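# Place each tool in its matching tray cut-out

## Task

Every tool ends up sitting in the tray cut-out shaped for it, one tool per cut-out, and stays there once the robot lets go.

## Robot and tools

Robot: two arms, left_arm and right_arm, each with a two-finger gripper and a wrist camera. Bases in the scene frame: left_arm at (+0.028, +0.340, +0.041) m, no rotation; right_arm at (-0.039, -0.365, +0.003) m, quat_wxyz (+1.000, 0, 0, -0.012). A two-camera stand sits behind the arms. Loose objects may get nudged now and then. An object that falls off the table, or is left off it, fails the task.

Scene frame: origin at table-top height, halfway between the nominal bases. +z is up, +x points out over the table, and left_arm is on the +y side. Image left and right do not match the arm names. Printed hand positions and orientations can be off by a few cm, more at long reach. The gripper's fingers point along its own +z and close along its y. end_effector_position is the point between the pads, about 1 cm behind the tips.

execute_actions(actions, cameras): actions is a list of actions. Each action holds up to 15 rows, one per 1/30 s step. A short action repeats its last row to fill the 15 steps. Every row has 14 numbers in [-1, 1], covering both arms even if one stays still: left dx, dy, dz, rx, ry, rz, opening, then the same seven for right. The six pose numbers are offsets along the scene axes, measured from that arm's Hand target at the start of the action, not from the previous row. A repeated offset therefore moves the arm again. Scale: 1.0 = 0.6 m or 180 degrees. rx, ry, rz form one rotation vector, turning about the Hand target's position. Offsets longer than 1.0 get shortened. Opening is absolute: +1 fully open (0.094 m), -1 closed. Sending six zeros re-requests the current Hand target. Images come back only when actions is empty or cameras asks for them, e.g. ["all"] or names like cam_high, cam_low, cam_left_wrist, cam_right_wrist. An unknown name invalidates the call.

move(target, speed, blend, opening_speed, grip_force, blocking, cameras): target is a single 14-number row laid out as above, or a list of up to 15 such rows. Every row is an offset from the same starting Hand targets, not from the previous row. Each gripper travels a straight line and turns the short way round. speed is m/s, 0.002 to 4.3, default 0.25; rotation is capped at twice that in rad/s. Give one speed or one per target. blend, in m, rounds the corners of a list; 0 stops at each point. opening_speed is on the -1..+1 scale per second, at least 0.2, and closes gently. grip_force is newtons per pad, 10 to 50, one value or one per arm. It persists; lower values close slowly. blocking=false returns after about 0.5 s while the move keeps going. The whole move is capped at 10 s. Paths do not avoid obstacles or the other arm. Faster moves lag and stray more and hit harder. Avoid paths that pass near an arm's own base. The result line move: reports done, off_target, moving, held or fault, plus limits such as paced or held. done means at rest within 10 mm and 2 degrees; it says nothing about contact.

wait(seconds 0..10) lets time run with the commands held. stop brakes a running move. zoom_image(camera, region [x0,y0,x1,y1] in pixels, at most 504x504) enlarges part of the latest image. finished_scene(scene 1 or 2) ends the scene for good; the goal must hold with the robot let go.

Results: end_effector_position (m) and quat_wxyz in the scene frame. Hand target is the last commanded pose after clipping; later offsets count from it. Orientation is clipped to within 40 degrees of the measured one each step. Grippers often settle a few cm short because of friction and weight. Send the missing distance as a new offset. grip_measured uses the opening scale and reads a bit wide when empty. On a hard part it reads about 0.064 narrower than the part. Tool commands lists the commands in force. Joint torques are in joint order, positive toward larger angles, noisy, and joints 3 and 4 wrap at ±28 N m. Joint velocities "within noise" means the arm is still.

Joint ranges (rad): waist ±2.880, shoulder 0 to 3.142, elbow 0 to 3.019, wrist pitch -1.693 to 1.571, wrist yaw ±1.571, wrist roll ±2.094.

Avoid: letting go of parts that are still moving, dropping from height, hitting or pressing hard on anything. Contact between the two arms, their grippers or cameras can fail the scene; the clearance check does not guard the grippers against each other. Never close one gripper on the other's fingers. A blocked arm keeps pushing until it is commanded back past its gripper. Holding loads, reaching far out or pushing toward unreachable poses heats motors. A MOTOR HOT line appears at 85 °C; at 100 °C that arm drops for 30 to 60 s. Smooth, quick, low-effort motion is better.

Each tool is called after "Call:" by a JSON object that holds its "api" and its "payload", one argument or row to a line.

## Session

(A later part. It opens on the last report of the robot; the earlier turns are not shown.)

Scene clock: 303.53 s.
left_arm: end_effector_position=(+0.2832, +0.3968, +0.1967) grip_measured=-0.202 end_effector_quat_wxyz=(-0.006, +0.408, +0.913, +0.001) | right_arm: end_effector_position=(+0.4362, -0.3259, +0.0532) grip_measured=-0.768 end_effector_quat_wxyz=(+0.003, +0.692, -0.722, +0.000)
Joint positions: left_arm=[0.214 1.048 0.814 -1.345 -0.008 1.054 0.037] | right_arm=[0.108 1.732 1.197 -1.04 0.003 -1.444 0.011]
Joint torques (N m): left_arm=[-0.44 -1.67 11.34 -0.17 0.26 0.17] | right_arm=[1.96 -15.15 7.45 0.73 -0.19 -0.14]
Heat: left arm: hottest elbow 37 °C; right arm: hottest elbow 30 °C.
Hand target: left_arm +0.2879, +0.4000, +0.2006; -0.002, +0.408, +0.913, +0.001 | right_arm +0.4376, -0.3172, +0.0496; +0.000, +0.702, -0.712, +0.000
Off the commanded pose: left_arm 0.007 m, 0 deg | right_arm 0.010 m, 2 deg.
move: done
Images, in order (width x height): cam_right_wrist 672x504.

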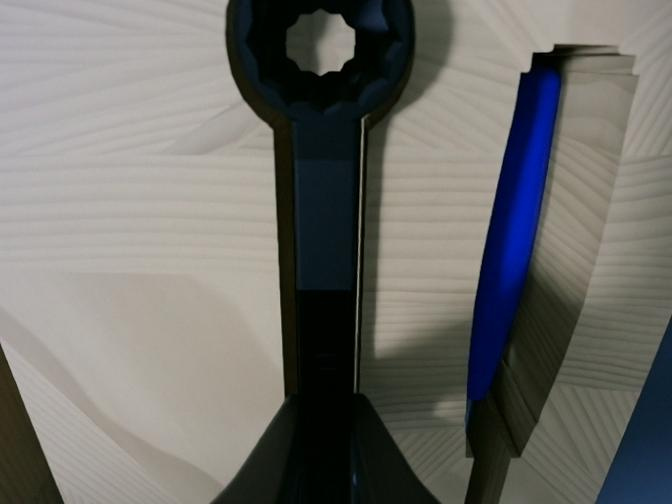

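Call:
{"api": "move", "payload": {
  "target": [0,0,0,0,0,0,-0.2,-0.0025,-0.031,-0.002,0,0,-0.0172,-0.95],
  "speed": 0.06,
  "cameras": ["cam_right_wrist"]
}}

Call:
{"api": "zoom_image", "payload": {
  "camera": "cam_right_wrist",
  "region": [200, 0, 460, 200]
}}

Scene clock: 316.27 s.
left_arm: end_effector_position=(+0.2832, +0.3968, +0.1967) grip_measured=-0.202 end_effector_quat_wxyz=(-0.006, +0.408, +0.913, +0.001) | right_arm: end_effector_position=(+0.4349, -0.3276, +0.0511) grip_measured=-0.768 end_effector_quat_wxyz=(+0.003, +0.691, -0.723, -0.001)
Joint positions: left_arm=[0.214 1.048 0.814 -1.345 -0.008 1.054 0.037] | right_arm=[0.105 1.732 1.19 -1.035 0.003 -1.444 0.011]
Joint torques (N m): left_arm=[-0.5 -1.73 11.36 -0.16 0.26 0.17] | right_arm=[-0.26 -15.38 7.04 0.76 -0.18 0.01]
Heat: left arm: hottest elbow 37 °C; right arm: hottest elbow 30 °C.
Hand target: left_arm +0.2879, +0.4000, +0.2006; -0.002, +0.408, +0.913, +0.001 | right_arm +0.4362, -0.3358, +0.0484; +0.000, +0.682, -0.731, +0.000
Off the commanded pose: left_arm 0.007 m, 0 deg | right_arm 0.009 m, 1 deg.
move: done
Images, in order (width x height): cam_right_wrist 672x504.

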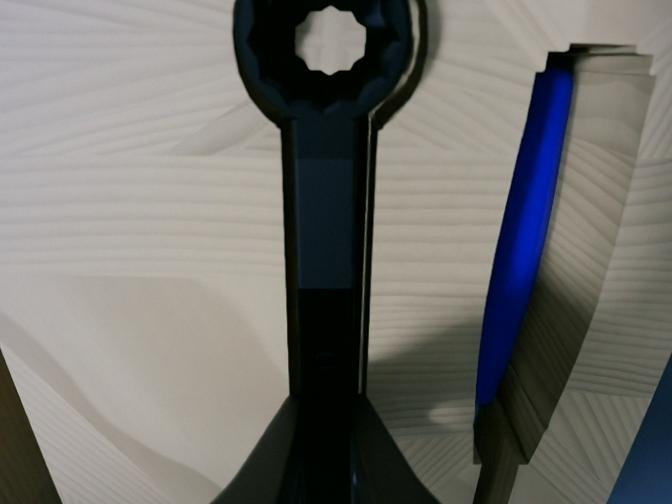

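Scaled by 1.938 from the camera's 672x504 image, which has a finer 960x720 frame.

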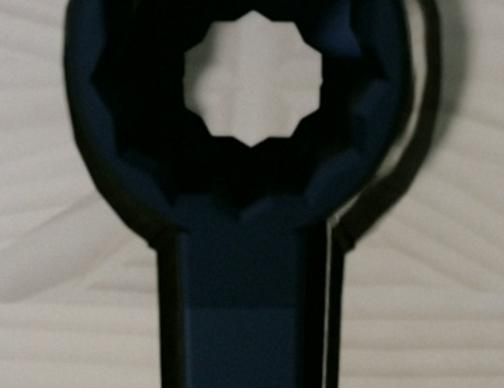

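Call:
{"api": "move", "payload": {
  "target": [0,0,0,0,0,0,-0.2,0.001,0,-0.0067,0,0,0,-0.95],
  "speed": 0.05,
  "cameras": ["cam_right_wrist"]
}}

Call:
{"api": "zoom_image", "payload": {
  "camera": "cam_right_wrist",
  "region": [200, 0, 460, 200]
}}

Scene clock: 325.07 s.
left_arm: end_effector_position=(+0.2832, +0.3968, +0.1967) grip_measured=-0.202 end_effector_quat_wxyz=(-0.006, +0.408, +0.913, +0.001) | right_arm: end_effector_position=(+0.4369, -0.3275, +0.0511) grip_measured=-0.768 end_effector_quat_wxyz=(+0.000, +0.691, -0.723, +0.002)
Joint positions: left_arm=[0.214 1.048 0.814 -1.345 -0.008 1.054 0.037] | right_arm=[0.105 1.732 1.19 -1.027 0.003 -1.444 0.011]
Joint torques (N m): left_arm=[-0.44 -1.73 11.36 -0.16 0.26 0.17] | right_arm=[-0.21 -14.97 6.79 0.81 -0.17 0.01]
Heat: left arm: hottest elbow 37 °C; right arm: hottest elbow 30 °C.
Hand target: left_arm +0.2879, +0.4000, +0.2006; -0.002, +0.408, +0.913, +0.001 | right_arm +0.4368, -0.3357, +0.0444; +0.000, +0.682, -0.731, +0.000
Off the commanded pose: left_arm 0.007 m, 0 deg | right_arm 0.011 m, 1 deg.
move: off_target (right_arm)
Images, in order (width x height): cam_right_wrist 672x504.

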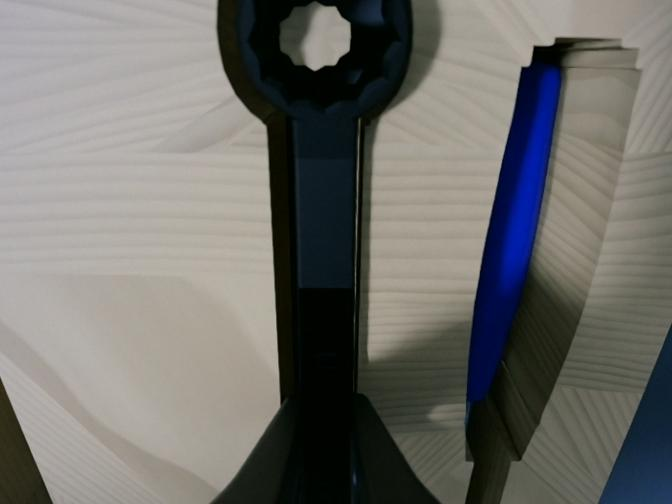

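Scaled by 1.938 from the camera's 672x504 image, which has a finer 960x720 frame.

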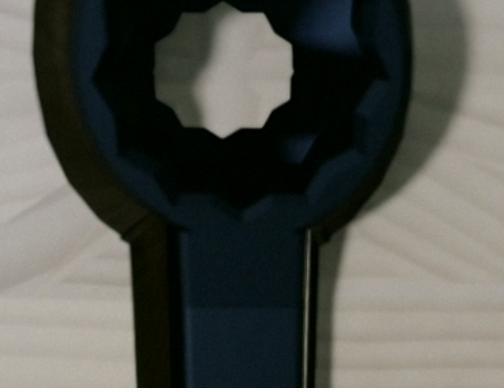

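Call:
{"api": "move", "payload": {
  "target": [0,0,0,0,0,0,-0.2,-0.004,0,-0.0083,0,0,0,-0.95],
  "speed": 0.05,
  "cameras": ["cam_right_wrist"]
}}

Call:
{"api": "zoom_image", "payload": {
  "camera": "cam_right_wrist",
  "region": [200, 0, 460, 200]
}}

Scene clock: 328.80 s.
left_arm: end_effector_position=(+0.2832, +0.3968, +0.1967) grip_measured=-0.202 end_effector_quat_wxyz=(-0.006, +0.408, +0.913, +0.001) | right_arm: end_effector_position=(+0.4357, -0.3276, +0.0485) grip_measured=-0.768 end_effector_quat_wxyz=(-0.001, +0.691, -0.723, +0.002)
Joint positions: left_arm=[0.214 1.048 0.814 -1.345 -0.008 1.054 0.037] | right_arm=[0.105 1.732 1.182 -1.017 0.003 -1.444 0.011]
Joint torques (N m): left_arm=[-0.44 -1.79 11.34 -0.16 0.26 0.17] | right_arm=[-0.15 -14.92 6.38 0.96 -0.18 0]
Heat: left arm: hottest elbow 37 °C; right arm: hottest elbow 30 °C.
Hand target: left_arm +0.2879, +0.4000, +0.2006; -0.002, +0.408, +0.913, +0.001 | right_arm +0.4343, -0.3357, +0.0394; +0.000, +0.682, -0.731, +0.000
Off the commanded pose: left_arm 0.007 m, 0 deg | right_arm 0.012 m, 1 deg.
move: off_target (right_arm)
Images, in order (width x height): cam_right_wrist 672x504.

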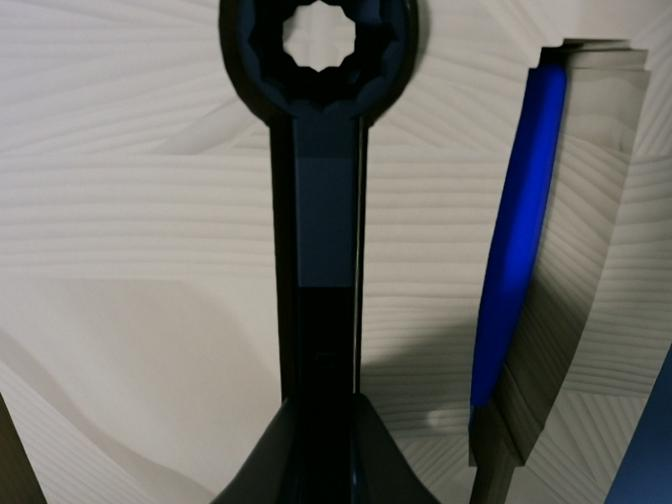

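Scaled by 1.938 from the camera's 672x504 image, which has a finer 960x720 frame.

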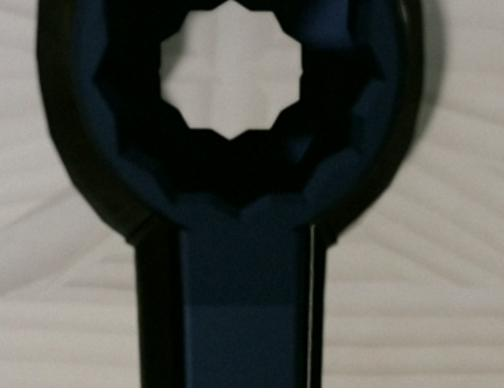

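Call:
{"api": "move", "payload": {
  "target": [0,0,0,0,0,0,-0.2,-0.005,0,0,0,0,0,-0.95],
  "speed": 0.05,
  "cameras": ["cam_right_wrist"]
}}

Call:
{"api": "zoom_image", "payload": {
  "camera": "cam_right_wrist",
  "region": [200, 0, 460, 200]
}}

Scene clock: 335.47 s.
left_arm: end_effector_position=(+0.2832, +0.3968, +0.1967) grip_measured=-0.202 end_effector_quat_wxyz=(-0.006, +0.408, +0.913, +0.001) | right_arm: end_effector_position=(+0.4354, -0.3276, +0.0480) grip_measured=-0.768 end_effector_quat_wxyz=(-0.001, +0.691, -0.723, +0.003)
Joint positions: left_arm=[0.214 1.048 0.814 -1.345 -0.008 1.054 0.037] | right_arm=[0.105 1.731 1.179 -1.013 0.003 -1.444 0.011]
Joint torques (N m): left_arm=[-0.44 -1.73 11.34 -0.16 0.26 0.16] | right_arm=[-0.26 -15.27 5.81 0.95 -0.18 0.01]
Heat: left arm: hottest elbow 37 °C; right arm: hottest gripper 30 °C.
Hand target: left_arm +0.2879, +0.4000, +0.2006; -0.002, +0.408, +0.913, +0.001 | right_arm +0.4314, -0.3357, +0.0395; +0.000, +0.682, -0.731, +0.000
Off the commanded pose: left_arm 0.007 m, 0 deg | right_arm 0.013 m, 1 deg.
move: off_target (right_arm)
Images, in order (width x height): cam_right_wrist 672x504.

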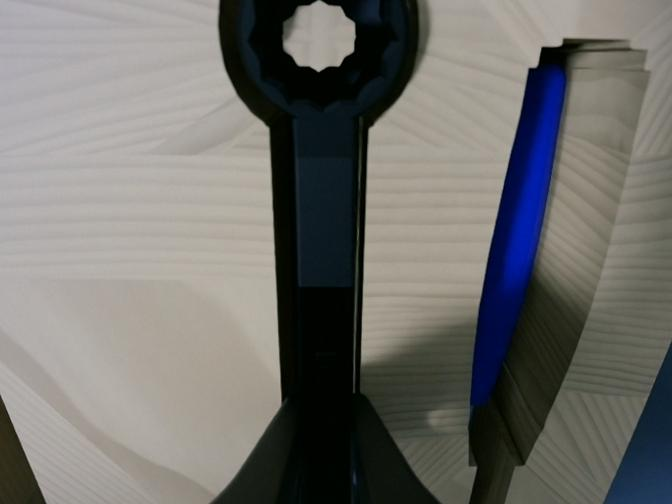

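Scaled by 1.938 from the camera's 672x504 image, which has a finer 960x720 frame.

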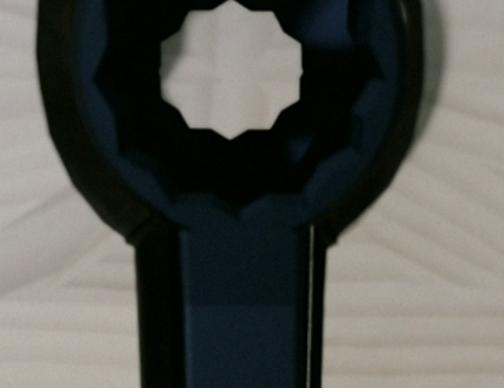

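Call:
{"api": "move", "payload": {
  "target": [0,0,0,0,0,0,-0.2,0.004,0,0.006,0,0,0,-0.5],
  "speed": 0.05,
  "opening_speed": 0.8,
  "cameras": ["cam_right_wrist"]
}}

Scene clock: 338.97 s.
left_arm: end_effector_position=(+0.2832, +0.3968, +0.1967) grip_measured=-0.202 end_effector_quat_wxyz=(-0.006, +0.408, +0.913, +0.001) | right_arm: end_effector_position=(+0.4353, -0.3276, +0.0481) grip_measured=-0.503 end_effector_quat_wxyz=(-0.001, +0.691, -0.723, +0.003)
Joint positions: left_arm=[0.214 1.048 0.814 -1.345 -0.008 1.054 0.037] | right_arm=[0.105 1.73 1.179 -1.013 0.003 -1.444 0.023]
Joint torques (N m): left_arm=[-0.5 -1.67 11.36 -0.18 0.26 0.17] | right_arm=[-0.09 -15.33 6.8 0.51 -0.18 0.02]
Heat: left arm: hottest elbow 37 °C; right arm: hottest gripper 30 °C.
Hand target: left_arm +0.2879, +0.4000, +0.2006; -0.002, +0.408, +0.913, +0.001 | right_arm +0.4337, -0.3357, +0.0430; +0.000, +0.682, -0.731, +0.000
Off the commanded pose: left_arm 0.007 m, 0 deg | right_arm 0.010 m, 1 deg.
move: done
Images, in order (width x height): cam_right_wrist 672x504.

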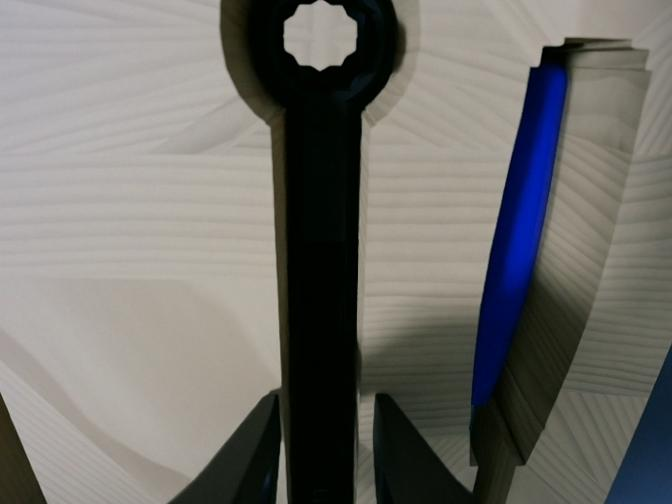

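Call:
{"api": "zoom_image", "payload": {
  "camera": "cam_right_wrist",
  "region": [200, 0, 460, 200]
}}

Scaled by 1.938 from the camera's 672x504 image, which has a finer 960x720 frame.

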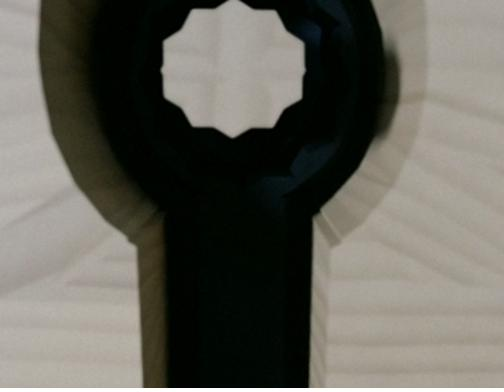

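Call:
{"api": "move", "payload": {
  "target": [0,0,0,0,0,0,-0.2,0.02,0,0.15,0,0,0,-0.5],
  "speed": 0.15,
  "cameras": ["cam_right_wrist","cam_high","cam_low"]
}}

Call:
{"api": "zoom_image", "payload": {
  "camera": "cam_right_wrist",
  "region": [220, 0, 472, 189]
}}

Scene clock: 345.37 s.
left_arm: end_effector_position=(+0.2832, +0.3968, +0.1967) grip_measured=-0.202 end_effector_quat_wxyz=(-0.006, +0.408, +0.913, +0.001) | right_arm: end_effector_position=(+0.4272, -0.3291, +0.1118) grip_measured=-0.502 end_effector_quat_wxyz=(+0.020, +0.690, -0.723, -0.014)
Joint positions: left_arm=[0.214 1.048 0.814 -1.345 -0.008 1.054 0.037] | right_arm=[0.103 1.667 1.28 -1.232 0.003 -1.444 0.023]
Joint torques (N m): left_arm=[-0.44 -1.67 11.36 -0.16 0.25 0.17] | right_arm=[-0.38 -15.91 12.71 -0.23 -0.17 0]
Heat: left arm: hottest elbow 37 °C; right arm: hottest gripper 30 °C.
Hand target: left_arm +0.2879, +0.4000, +0.2006; -0.002, +0.408, +0.913, +0.001 | right_arm +0.4457, -0.3358, +0.1331; +0.000, +0.682, -0.731, +0.000
Off the commanded pose: left_arm 0.007 m, 0 deg | right_arm 0.029 m, 3 deg.
move: off_target (right_arm)
Images, in order (width x height): cam_high 672x504, cam_low 672x504, cam_right_wrist 672x504.

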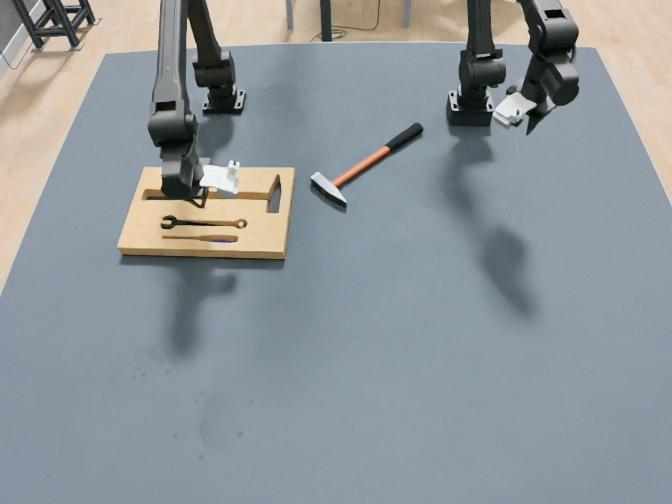

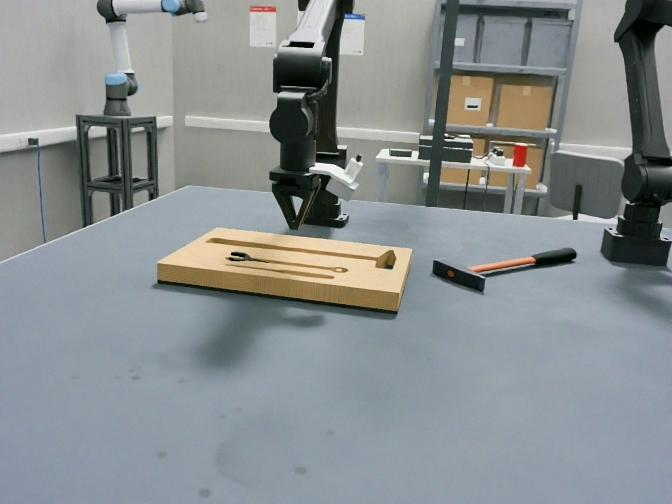

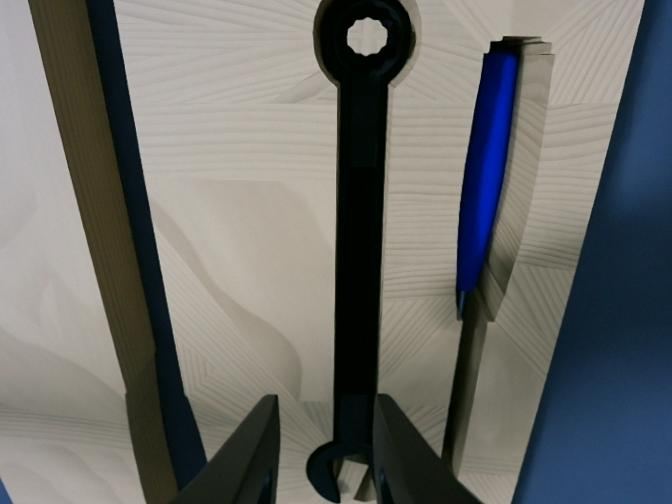

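Scaled by 2.000 from the camera's 672x504 image, which has a finer 960x720 frame.

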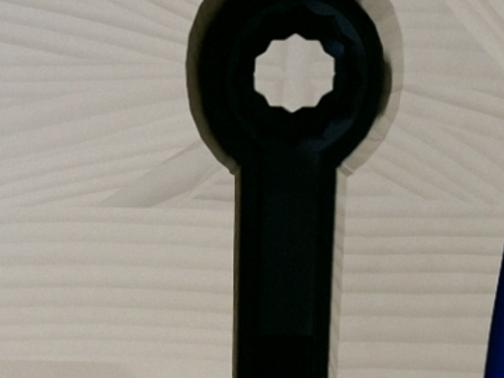

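Call:
{"api": "zoom_image", "payload": {
  "camera": "cam_low",
  "region": [150, 220, 420, 320]
}}

Call:
{"api": "zoom_image", "payload": {
  "camera": "cam_high",
  "region": [110, 150, 310, 270]
}}

Scaled by 1.867 from the camera's 672x504 image, which has a finer 960x720 frame.

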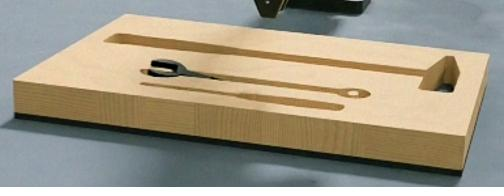

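Scaled by 2.520 from the camera's 672x504 image, which has a finer 960x720 frame.

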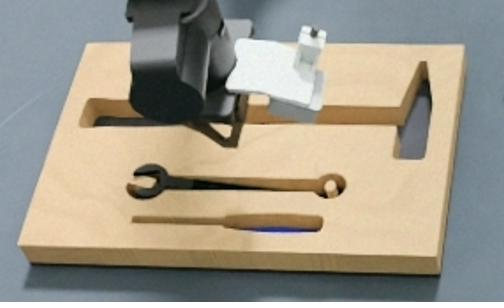

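Call:
{"api": "move", "payload": {
  "target": [0,0,0,0,0,0,-0.2,-0.018,-0.3153,-0.03,0,0,0,-0.5],
  "speed": 0.25,
  "cameras": ["cam_right_wrist"]
}}

Scene clock: 351.97 s.
left_arm: end_effector_position=(+0.2832, +0.3968, +0.1967) grip_measured=-0.202 end_effector_quat_wxyz=(-0.006, +0.408, +0.913, +0.001) | right_arm: end_effector_position=(+0.4124, -0.5155, +0.1005) grip_measured=-0.502 end_effector_quat_wxyz=(+0.015, +0.681, -0.732, -0.022)
Joint positions: left_arm=[0.214 1.048 0.814 -1.345 -0.008 1.054 0.037] | right_arm=[-0.295 1.701 1.293 -1.216 0.005 -1.816 0.023]
Joint torques (N m): left_arm=[-0.38 -1.73 11.34 -0.14 0.26 0.17] | right_arm=[0.38 -15.09 12.97 0.44 -0.22 -0.15]
Heat: left arm: hottest elbow 37 °C; right arm: hottest elbow 30 °C.
Hand target: left_arm +0.2879, +0.4000, +0.2006; -0.002, +0.408, +0.913, +0.001 | right_arm +0.4348, -0.5250, +0.1150; +0.000, +0.682, -0.731, +0.000
Off the commanded pose: left_arm 0.007 m, 0 deg | right_arm 0.028 m, 3 deg.
move: off_target (right_arm)
Images, in order (width x height): cam_right_wrist 672x504.

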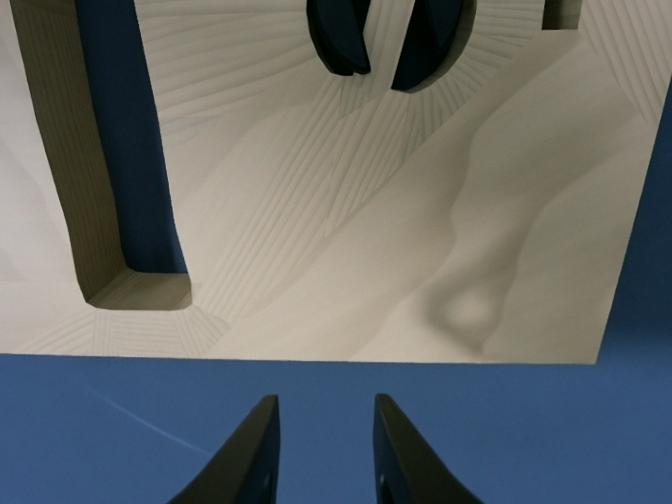

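Call:
{"api": "move", "payload": {
  "target": [0,0,0,0,0,0,-0.2,0.01,0.05,0.03,0,0,0,-0.5],
  "speed": 0.2,
  "cameras": ["cam_right_wrist"]
}}

Call:
{"api": "zoom_image", "payload": {
  "camera": "cam_right_wrist",
  "region": [220, 0, 520, 225]
}}

Scene clock: 354.50 s.
left_arm: end_effector_position=(+0.2832, +0.3968, +0.1967) grip_measured=-0.202 end_effector_quat_wxyz=(-0.006, +0.408, +0.913, +0.001) | right_arm: end_effector_position=(+0.4199, -0.4946, +0.1068) grip_measured=-0.502 end_effector_quat_wxyz=(+0.016, +0.682, -0.731, -0.025)
Joint positions: left_arm=[0.214 1.048 0.814 -1.345 -0.008 1.054 0.037] | right_arm=[-0.25 1.701 1.311 -1.24 0.001 -1.775 0.023]
Joint torques (N m): left_arm=[-0.44 -1.73 11.34 -0.16 0.26 0.17] | right_arm=[1.61 -17.08 13.04 -0.2 -0.15 0.03]
Heat: left arm: hottest elbow 37 °C; right arm: hottest elbow 31 °C.
Hand target: left_arm +0.2879, +0.4000, +0.2006; -0.002, +0.408, +0.913, +0.001 | right_arm +0.4409, -0.4949, +0.1330; +0.000, +0.682, -0.731, +0.000
Off the commanded pose: left_arm 0.007 m, 0 deg | right_arm 0.034 m, 3 deg.
move: off_target (right_arm)
Images, in order (width x height): cam_right_wrist 672x504.

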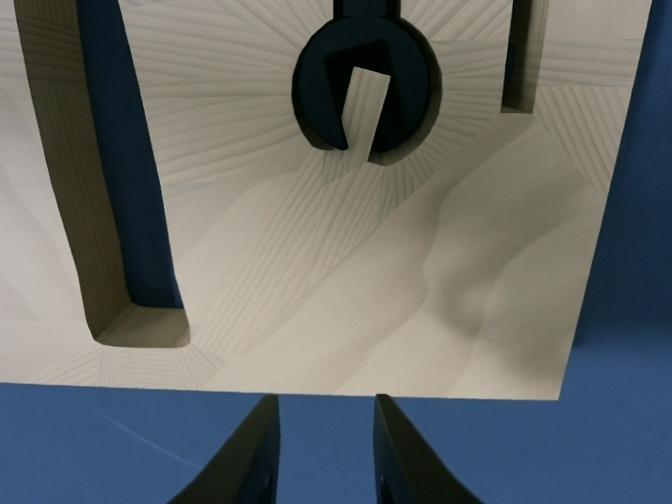

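Scaled by 1.680 from the camera's 672x504 image, which has a finer 960x720 frame.

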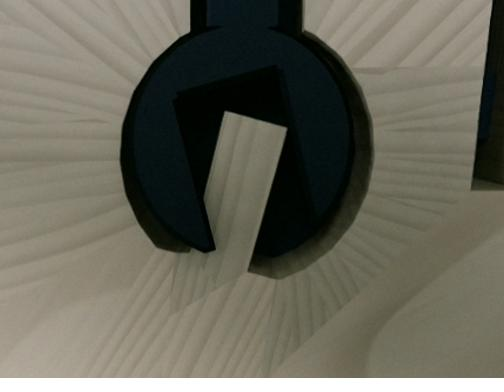

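Call:
{"api": "move", "payload": {
  "target": [0,0,0,0,0,0,-0.2,-0.015,0.1145,-0.0967,0,0,0.004,0.1],
  "speed": 0.15,
  "cameras": ["cam_right_wrist"]
}}

Scene clock: 430.73 s.
left_arm: end_effector_position=(+0.2832, +0.3968, +0.1967) grip_measured=-0.202 end_effector_quat_wxyz=(-0.006, +0.408, +0.913, +0.001) | right_arm: end_effector_position=(+0.4305, -0.4315, +0.0751) grip_measured=+0.098 end_effector_quat_wxyz=(+0.004, +0.686, -0.727, -0.004)
Joint positions: left_arm=[0.214 1.048 0.814 -1.345 -0.008 1.054 0.037] | right_arm=[-0.115 1.701 1.22 -1.101 0.001 -1.652 0.052]
Joint torques (N m): left_arm=[-0.38 -1.73 11.34 -0.16 0.26 0.17] | right_arm=[1.49 -15.91 7.15 0.69 -0.11 0.03]
Heat: left arm: hottest elbow 38 °C; right arm: hottest elbow 35 °C.
Hand target: left_arm +0.2879, +0.4000, +0.2006; -0.002, +0.408, +0.913, +0.001 | right_arm +0.4319, -0.4262, +0.0751; +0.000, +0.687, -0.727, +0.000
Off the commanded pose: left_arm 0.007 m, 0 deg | right_arm 0.006 m, 1 deg.
move: done
Images, in order (width x height): cam_right_wrist 672x504.

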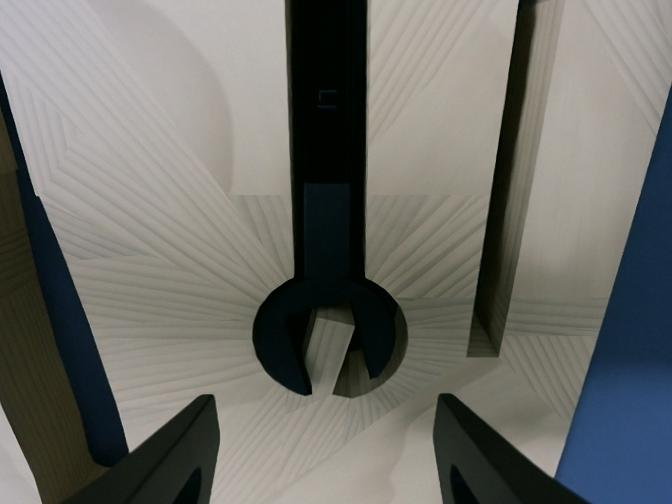

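Call:
{"api": "move", "payload": {
  "target": [
    [0,0,0,0,0,0,-0.2,-0.001,0.016,-0.01,0,0,0,0.1],
    [0,0,0,0,0,0,-0.2,-0.0017,0.016,-0.043,0,0,0,0.1]
  ],
  "speed": 0.08,
  "blend": 0.01,
  "cameras": ["cam_right_wrist"]
}}

Scene clock: 436.57 s.
left_arm: end_effector_position=(+0.2832, +0.3968, +0.1967) grip_measured=-0.202 end_effector_quat_wxyz=(-0.006, +0.408, +0.913, +0.001) | right_arm: end_effector_position=(+0.4300, -0.4238, +0.0554) grip_measured=+0.098 end_effector_quat_wxyz=(+0.000, +0.685, -0.729, +0.001)
Joint positions: left_arm=[0.214 1.048 0.814 -1.345 -0.008 1.054 0.037] | right_arm=[-0.099 1.715 1.18 -1.034 0.001 -1.632 0.052]
Joint torques (N m): left_arm=[-0.5 -1.79 11.34 -0.17 0.26 0.17] | right_arm=[1.79 -14.68 7.08 0.7 -0.11 0.05]
Heat: left arm: hottest elbow 38 °C; right arm: hottest elbow 35 °C.
Hand target: left_arm +0.2879, +0.4000, +0.2006; -0.002, +0.408, +0.913, +0.001 | right_arm +0.4309, -0.4166, +0.0492; +0.000, +0.687, -0.727, +0.000
Off the commanded pose: left_arm 0.007 m, 0 deg | right_arm 0.010 m, 0 deg.
move: done; blend cut to 0.0057 m at target 1
Images, in order (width x height): cam_right_wrist 672x504.

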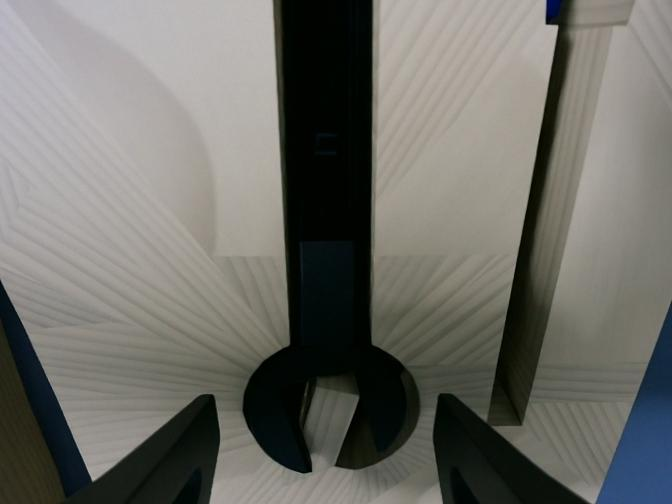

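Call:
{"api": "move", "payload": {
  "target": [0,0,0,0,0,0,-0.2,0,0.006,-0.0083,0,0,0.002,0.1],
  "speed": 0.08
}}

Scene clock: 440.07 s.
left_arm: end_effector_position=(+0.2832, +0.3968, +0.1967) grip_measured=-0.202 end_effector_quat_wxyz=(-0.006, +0.408, +0.913, +0.001) | right_arm: end_effector_position=(+0.4303, -0.4211, +0.0513) grip_measured=+0.098 end_effector_quat_wxyz=(-0.001, +0.687, -0.727, +0.002)
Joint positions: left_arm=[0.214 1.048 0.814 -1.345 -0.008 1.054 0.037] | right_arm=[-0.094 1.72 1.174 -1.021 0.001 -1.63 0.052]
Joint torques (N m): left_arm=[-0.44 -1.73 11.34 -0.14 0.26 0.17] | right_arm=[2.02 -14.62 6.95 0.79 -0.1 0.05]
Heat: left arm: hottest elbow 38 °C; right arm: hottest elbow 34 °C.
Hand target: left_arm +0.2879, +0.4000, +0.2006; -0.002, +0.408, +0.913, +0.001 | right_arm +0.4309, -0.4131, +0.0442; +0.000, +0.689, -0.725, +0.000
Off the commanded pose: left_arm 0.007 m, 0 deg | right_arm 0.011 m, 0 deg.
move: off_target (right_arm)

Call:
{"api": "move", "payload": {
  "target": [0,0,0,0,0,0,-0.2,0,0,0.003,0,0,0,-0.4],
  "speed": 0.05,
  "grip_force": [50, 25],
  "cameras": ["cam_right_wrist"]
}}

Scene clock: 443.67 s.
left_arm: end_effector_position=(+0.2832, +0.3968, +0.1967) grip_measured=-0.202 end_effector_quat_wxyz=(-0.006, +0.408, +0.913, +0.001) | right_arm: end_effector_position=(+0.4289, -0.4211, +0.0513) grip_measured=-0.397 end_effector_quat_wxyz=(+0.001, +0.686, -0.728, +0.000)
Joint positions: left_arm=[0.214 1.048 0.814 -1.345 -0.008 1.054 0.037] | right_arm=[-0.094 1.72 1.174 -1.026 0.002 -1.629 0.028]
Joint torques (N m): left_arm=[-0.44 -1.79 11.37 -0.17 0.26 0.17] | right_arm=[1.9 -14.74 7.12 0.81 -0.14 0.03]
Heat: left arm: hottest elbow 38 °C; right arm: hottest elbow 34 °C.
Hand target: left_arm +0.2879, +0.4000, +0.2006; -0.002, +0.408, +0.913, +0.001 | right_arm +0.4308, -0.4131, +0.0460; +0.001, +0.689, -0.725, +0.000
Off the commanded pose: left_arm 0.007 m, 0 deg | right_arm 0.010 m, 1 deg.
grip_force (N): 50, 25
move: done
Images, in order (width x height): cam_right_wrist 672x504.

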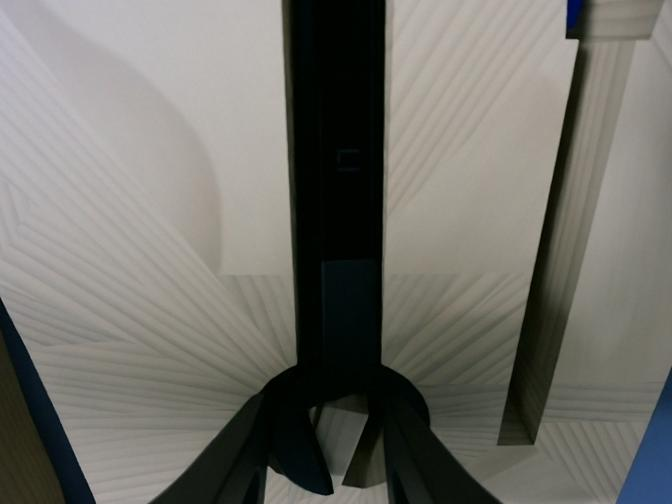

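Call:
{"api": "move", "payload": {
  "target": [0,0,0,0,0,0,-0.2,0.003,-0.004,0.05,0,0,0,0.0],
  "speed": 0.1,
  "grip_force": 50,
  "cameras": ["cam_right_wrist","cam_low"]
}}

Call:
{"api": "zoom_image", "payload": {
  "camera": "cam_right_wrist",
  "region": [200, 230, 480, 440]
}}

Call:
{"api": "zoom_image", "payload": {
  "camera": "cam_low",
  "region": [180, 130, 400, 300]
}}

Scene clock: 463.77 s.
left_arm: end_effector_position=(+0.2832, +0.3968, +0.1967) grip_measured=-0.202 end_effector_quat_wxyz=(-0.006, +0.408, +0.913, +0.001) | right_arm: end_effector_position=(+0.4161, -0.4196, +0.0525) grip_measured=-0.002 end_effector_quat_wxyz=(+0.017, +0.686, -0.727, -0.019)
Joint positions: left_arm=[0.214 1.048 0.814 -1.345 -0.008 1.054 0.037] | right_arm=[-0.094 1.718 1.174 -1.079 0.002 -1.629 0.047]
Joint torques (N m): left_arm=[-0.44 -1.73 11.36 -0.17 0.26 0.17] | right_arm=[1.67 -17.61 10.76 -0.27 -0.15 -0.02]
Heat: left arm: hottest elbow 38 °C; right arm: hottest elbow 33 °C.
Hand target: left_arm +0.2879, +0.4000, +0.2006; -0.002, +0.408, +0.913, +0.001 | right_arm +0.4327, -0.4155, +0.0760; +0.000, +0.689, -0.725, +0.000
Off the commanded pose: left_arm 0.007 m, 0 deg | right_arm 0.029 m, 3 deg.
move: off_target (right_arm)
Images, in order (width x height): cam_low 672x504, cam_right_wrist 672x504.

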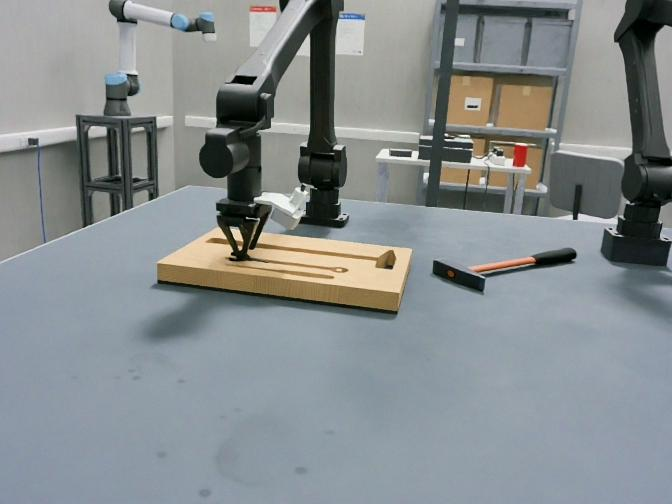

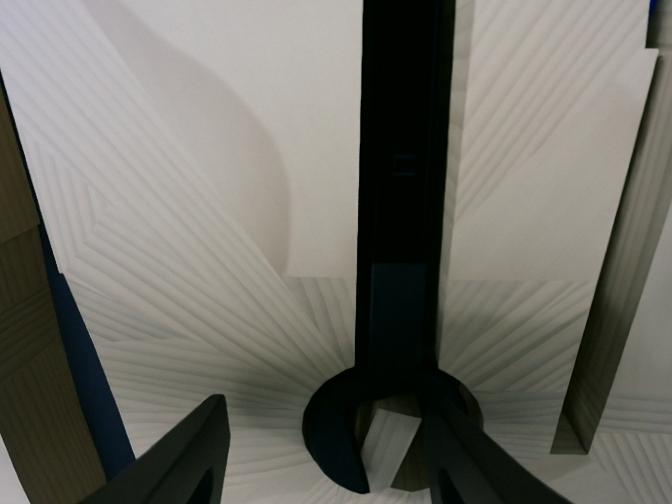

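Scaled by 1.800 from the camera's 672x504 image, which has a finer 960x720 frame.

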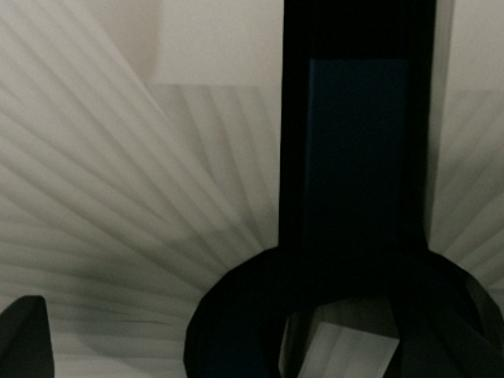

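Scaled by 2.291 from the camera's 672x504 image, which has a finer 960x720 frame.

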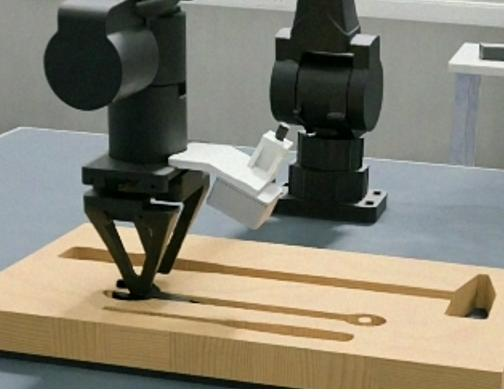

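Call:
{"api": "move", "payload": {
  "target": [0,0,0,0,0,0,-0.2,0.015,0,0.04,0,0,0,0.0],
  "speed": 0.1,
  "cameras": ["cam_right_wrist"]
}}

Call:
{"api": "zoom_image", "payload": {
  "camera": "cam_right_wrist",
  "region": [220, 230, 472, 419]
}}

Scene clock: 466.83 s.
left_arm: end_effector_position=(+0.2832, +0.3968, +0.1967) grip_measured=-0.202 end_effector_quat_wxyz=(-0.006, +0.408, +0.913, +0.001) | right_arm: end_effector_position=(+0.4199, -0.4200, +0.0736) grip_measured=-0.002 end_effector_quat_wxyz=(+0.020, +0.686, -0.727, -0.023)
Joint positions: left_arm=[0.214 1.048 0.814 -1.345 -0.008 1.054 0.037] | right_arm=[-0.094 1.705 1.219 -1.147 0.002 -1.629 0.047]
Joint torques (N m): left_arm=[-0.44 -1.79 11.34 -0.16 0.26 0.17] | right_arm=[1.79 -17.2 12.36 -0.24 -0.15 -0.01]
Heat: left arm: hottest elbow 38 °C; right arm: hottest elbow 33 °C.
Hand target: left_arm +0.2879, +0.4000, +0.2006; -0.002, +0.408, +0.913, +0.001 | right_arm +0.4417, -0.4155, +0.1001; +0.000, +0.689, -0.725, +0.000
Off the commanded pose: left_arm 0.007 m, 0 deg | right_arm 0.035 m, 4 deg.
move: off_target (right_arm)
Images, in order (width x height): cam_right_wrist 672x504.

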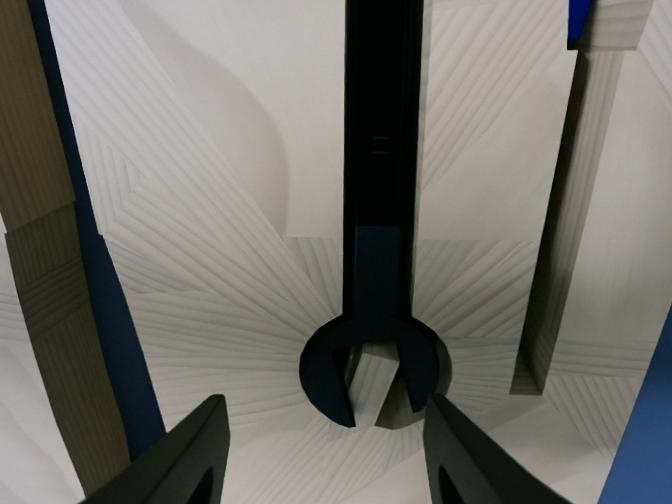

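Scaled by 2.000 from the camera's 672x504 image, which has a finer 960x720 frame.

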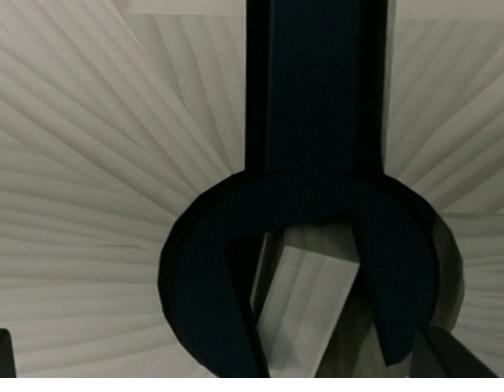

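Call:
{"api": "move", "payload": {
  "target": [
    [0,0,0,0,0,0,-0.2,0,0,0.06,0,0,-0.45,-0.5],
    [0,0,0,0,0,0,-0.2,-0.003,-0.025,0.03,0,0,-0.912,-1]
  ],
  "speed": 0.5,
  "blend": 0.02,
  "cameras": ["cam_right_wrist"]
}}

Scene clock: 524.23 s.
left_arm: end_effector_position=(+0.2832, +0.3968, +0.1967) grip_measured=-0.202 end_effector_quat_wxyz=(-0.006, +0.408, +0.913, +0.001) | right_arm: end_effector_position=(+0.4236, -0.4217, +0.1048) grip_measured=-0.982 end_effector_quat_wxyz=(-0.022, +0.614, +0.789, -0.011)
Joint positions: left_arm=[0.214 1.048 0.814 -1.345 -0.008 1.054 0.037] | right_arm=[-0.099 1.671 1.266 -1.215 -0.004 1.2 0.001]
Joint torques (N m): left_arm=[-0.5 -1.67 11.36 -0.14 0.25 0.16] | right_arm=[0.03 -15.38 11.19 0.62 0.2 0.04]
Heat: left arm: hottest elbow 38 °C; right arm: hottest elbow 36 °C.
Hand target: left_arm +0.2879, +0.4000, +0.2006; -0.002, +0.408, +0.913, +0.001 | right_arm +0.4399, -0.4306, +0.1181; +0.000, +0.623, +0.783, +0.000
Off the commanded pose: left_arm 0.007 m, 0 deg | right_arm 0.023 m, 3 deg.
move: off_target (right_arm); target 2's new opening was sent with right_arm's hand 0.023 m and 3 deg from that target
Images, in order (width x height): cam_right_wrist 672x504.

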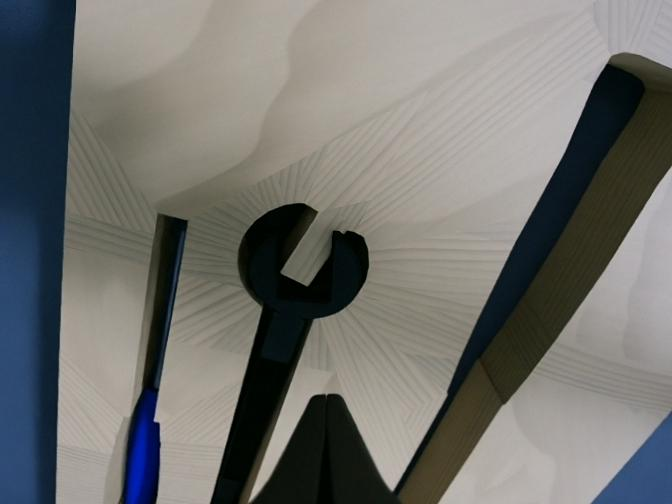

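Call:
{"api": "zoom_image", "payload": {
  "camera": "cam_right_wrist",
  "region": [210, 180, 410, 330]
}}

Scaled by 2.520 from the camera's 672x504 image, which has a finer 960x720 frame.

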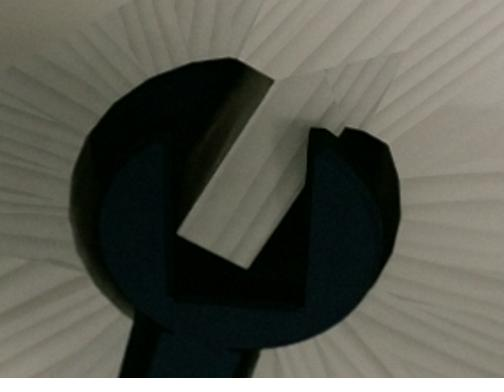

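Call:
{"api": "move", "payload": {
  "target": [0,0,0,0,0,0,-0.2,-0.0148,-0.0123,-0.0868,0,0,-0.0044,-1],
  "speed": 0.12,
  "cameras": ["cam_right_wrist"]
}}

Call:
{"api": "zoom_image", "payload": {
  "camera": "cam_right_wrist",
  "region": [210, 260, 460, 460]
}}

Scene clock: 538.30 s.
left_arm: end_effector_position=(+0.2832, +0.3968, +0.1967) grip_measured=-0.202 end_effector_quat_wxyz=(-0.006, +0.408, +0.913, +0.001) | right_arm: end_effector_position=(+0.4307, -0.4298, +0.0693) grip_measured=-0.983 end_effector_quat_wxyz=(-0.003, +0.620, +0.785, +0.000)
Joint positions: left_arm=[0.214 1.048 0.814 -1.345 -0.008 1.054 0.037] | right_arm=[-0.113 1.704 1.207 -1.079 -0.004 1.2 0.001]
Joint torques (N m): left_arm=[-0.44 -1.79 11.34 -0.16 0.26 0.17] | right_arm=[-0.32 -15.09 7.45 0.79 0.18 0]
Heat: left arm: hottest elbow 38 °C; right arm: hottest elbow 35 °C.
Hand target: left_arm +0.2879, +0.4000, +0.2006; -0.002, +0.408, +0.913, +0.001 | right_arm +0.4311, -0.4379, +0.0660; +0.000, +0.628, +0.778, +0.000
Off the commanded pose: left_arm 0.007 m, 0 deg | right_arm 0.009 m, 1 deg.
move: done
Images, in order (width x height): cam_right_wrist 672x504.

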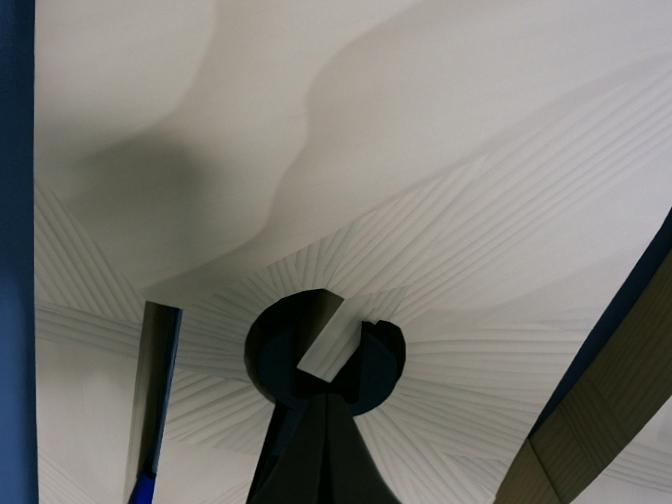

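Scaled by 2.016 from the camera's 672x504 image, which has a finer 960x720 frame.

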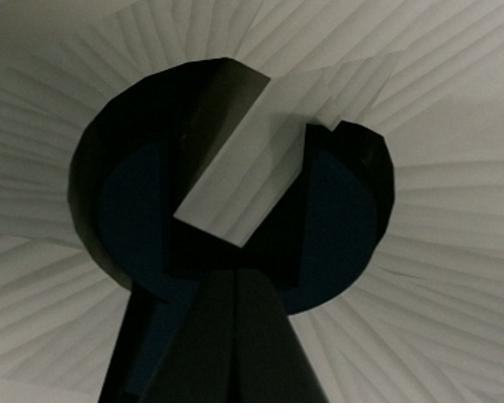

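Call:
{"api": "move", "payload": {
  "target": [0,0,0,0,0,0,-0.2,-0.0012,0,-0.0392,0,0,0,-1],
  "speed": 0.05,
  "cameras": ["cam_right_wrist","cam_low"]
}}

Call:
{"api": "zoom_image", "payload": {
  "camera": "cam_right_wrist",
  "region": [210, 300, 460, 500]
}}

Scene clock: 542.63 s.
left_arm: end_effector_position=(+0.2832, +0.3968, +0.1967) grip_measured=-0.202 end_effector_quat_wxyz=(-0.006, +0.408, +0.913, +0.001) | right_arm: end_effector_position=(+0.4318, -0.4299, +0.0493) grip_measured=-0.983 end_effector_quat_wxyz=(+0.001, +0.620, +0.785, +0.003)
Joint positions: left_arm=[0.214 1.048 0.814 -1.345 -0.008 1.054 0.037] | right_arm=[-0.113 1.728 1.18 -1.018 -0.004 1.2 0.001]
Joint torques (N m): left_arm=[-0.44 -1.73 11.33 -0.16 0.26 0.17] | right_arm=[-0.09 -14.74 7.01 0.76 0.17 0]
Heat: left arm: hottest elbow 38 °C; right arm: hottest elbow 35 °C.
Hand target: left_arm +0.2879, +0.4000, +0.2006; -0.002, +0.408, +0.913, +0.001 | right_arm +0.4303, -0.4379, +0.0425; +0.000, +0.628, +0.778, +0.000
Off the commanded pose: left_arm 0.007 m, 0 deg | right_arm 0.011 m, 1 deg.
move: off_target (right_arm)
Images, in order (width x height): cam_low 672x504, cam_right_wrist 672x504.

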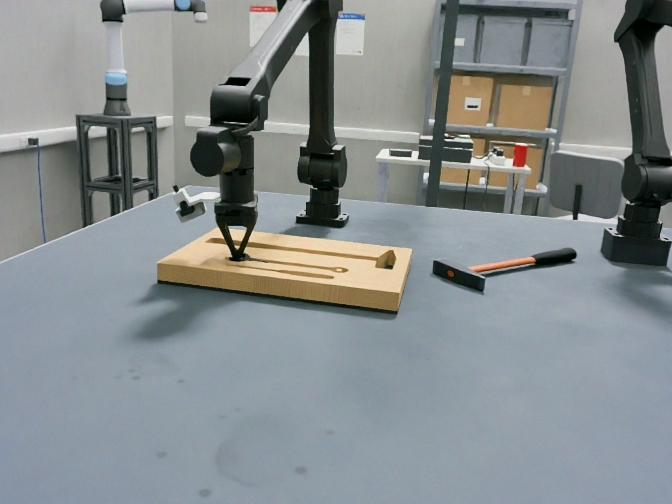

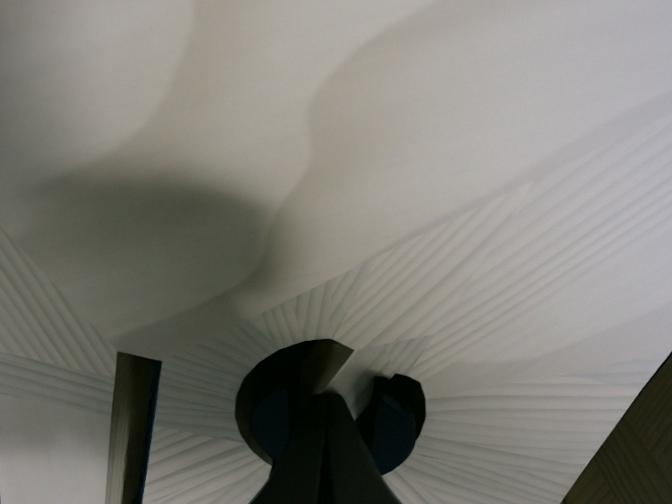

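Scaled by 2.016 from the camera's 672x504 image, which has a finer 960x720 frame.

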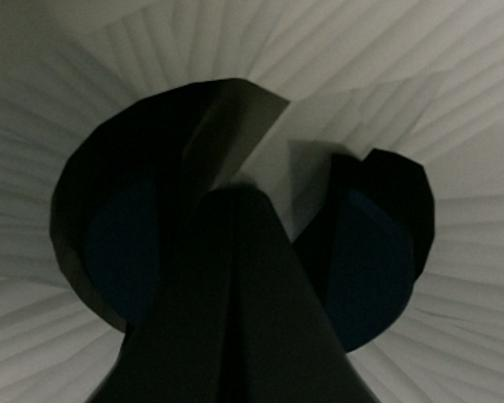

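Call:
{"api": "move", "payload": {
  "target": [0,0,0,0,0,0,-0.2,-0.002,0,-0.0067,0,0,0,-1],
  "speed": 0.05,
  "cameras": ["cam_right_wrist"]
}}

Call:
{"api": "zoom_image", "payload": {
  "camera": "cam_right_wrist",
  "region": [210, 300, 460, 500]
}}

Scene clock: 550.40 s.
left_arm: end_effector_position=(+0.2832, +0.3968, +0.1967) grip_measured=-0.202 end_effector_quat_wxyz=(-0.006, +0.408, +0.913, +0.001) | right_arm: end_effector_position=(+0.4327, -0.4300, +0.0488) grip_measured=-0.983 end_effector_quat_wxyz=(+0.003, +0.620, +0.785, +0.004)
Joint positions: left_arm=[0.214 1.048 0.814 -1.345 -0.008 1.054 0.037] | right_arm=[-0.113 1.728 1.178 -1.012 -0.004 1.2 0.001]
Joint torques (N m): left_arm=[-0.38 -1.79 11.37 -0.16 0.26 0.17] | right_arm=[-0.32 -14.39 6.38 0.95 0.17 -0.01]
Heat: left arm: hottest elbow 38 °C; right arm: hottest elbow 34 °C.
Hand target: left_arm +0.2879, +0.4000, +0.2006; -0.002, +0.408, +0.913, +0.001 | right_arm +0.4292, -0.4379, +0.0385; +0.000, +0.628, +0.778, +0.000
Off the commanded pose: left_arm 0.007 m, 0 deg | right_arm 0.013 m, 1 deg.
move: off_target (right_arm)
Images, in order (width x height): cam_right_wrist 672x504.

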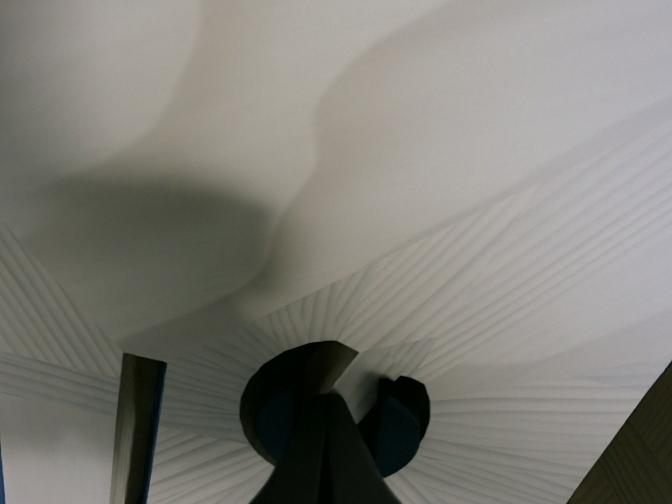

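Scaled by 2.016 from the camera's 672x504 image, which has a finer 960x720 frame.

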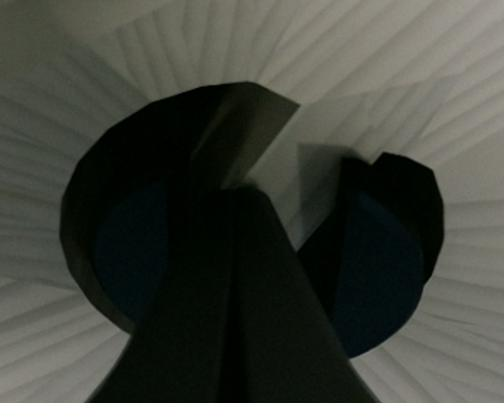

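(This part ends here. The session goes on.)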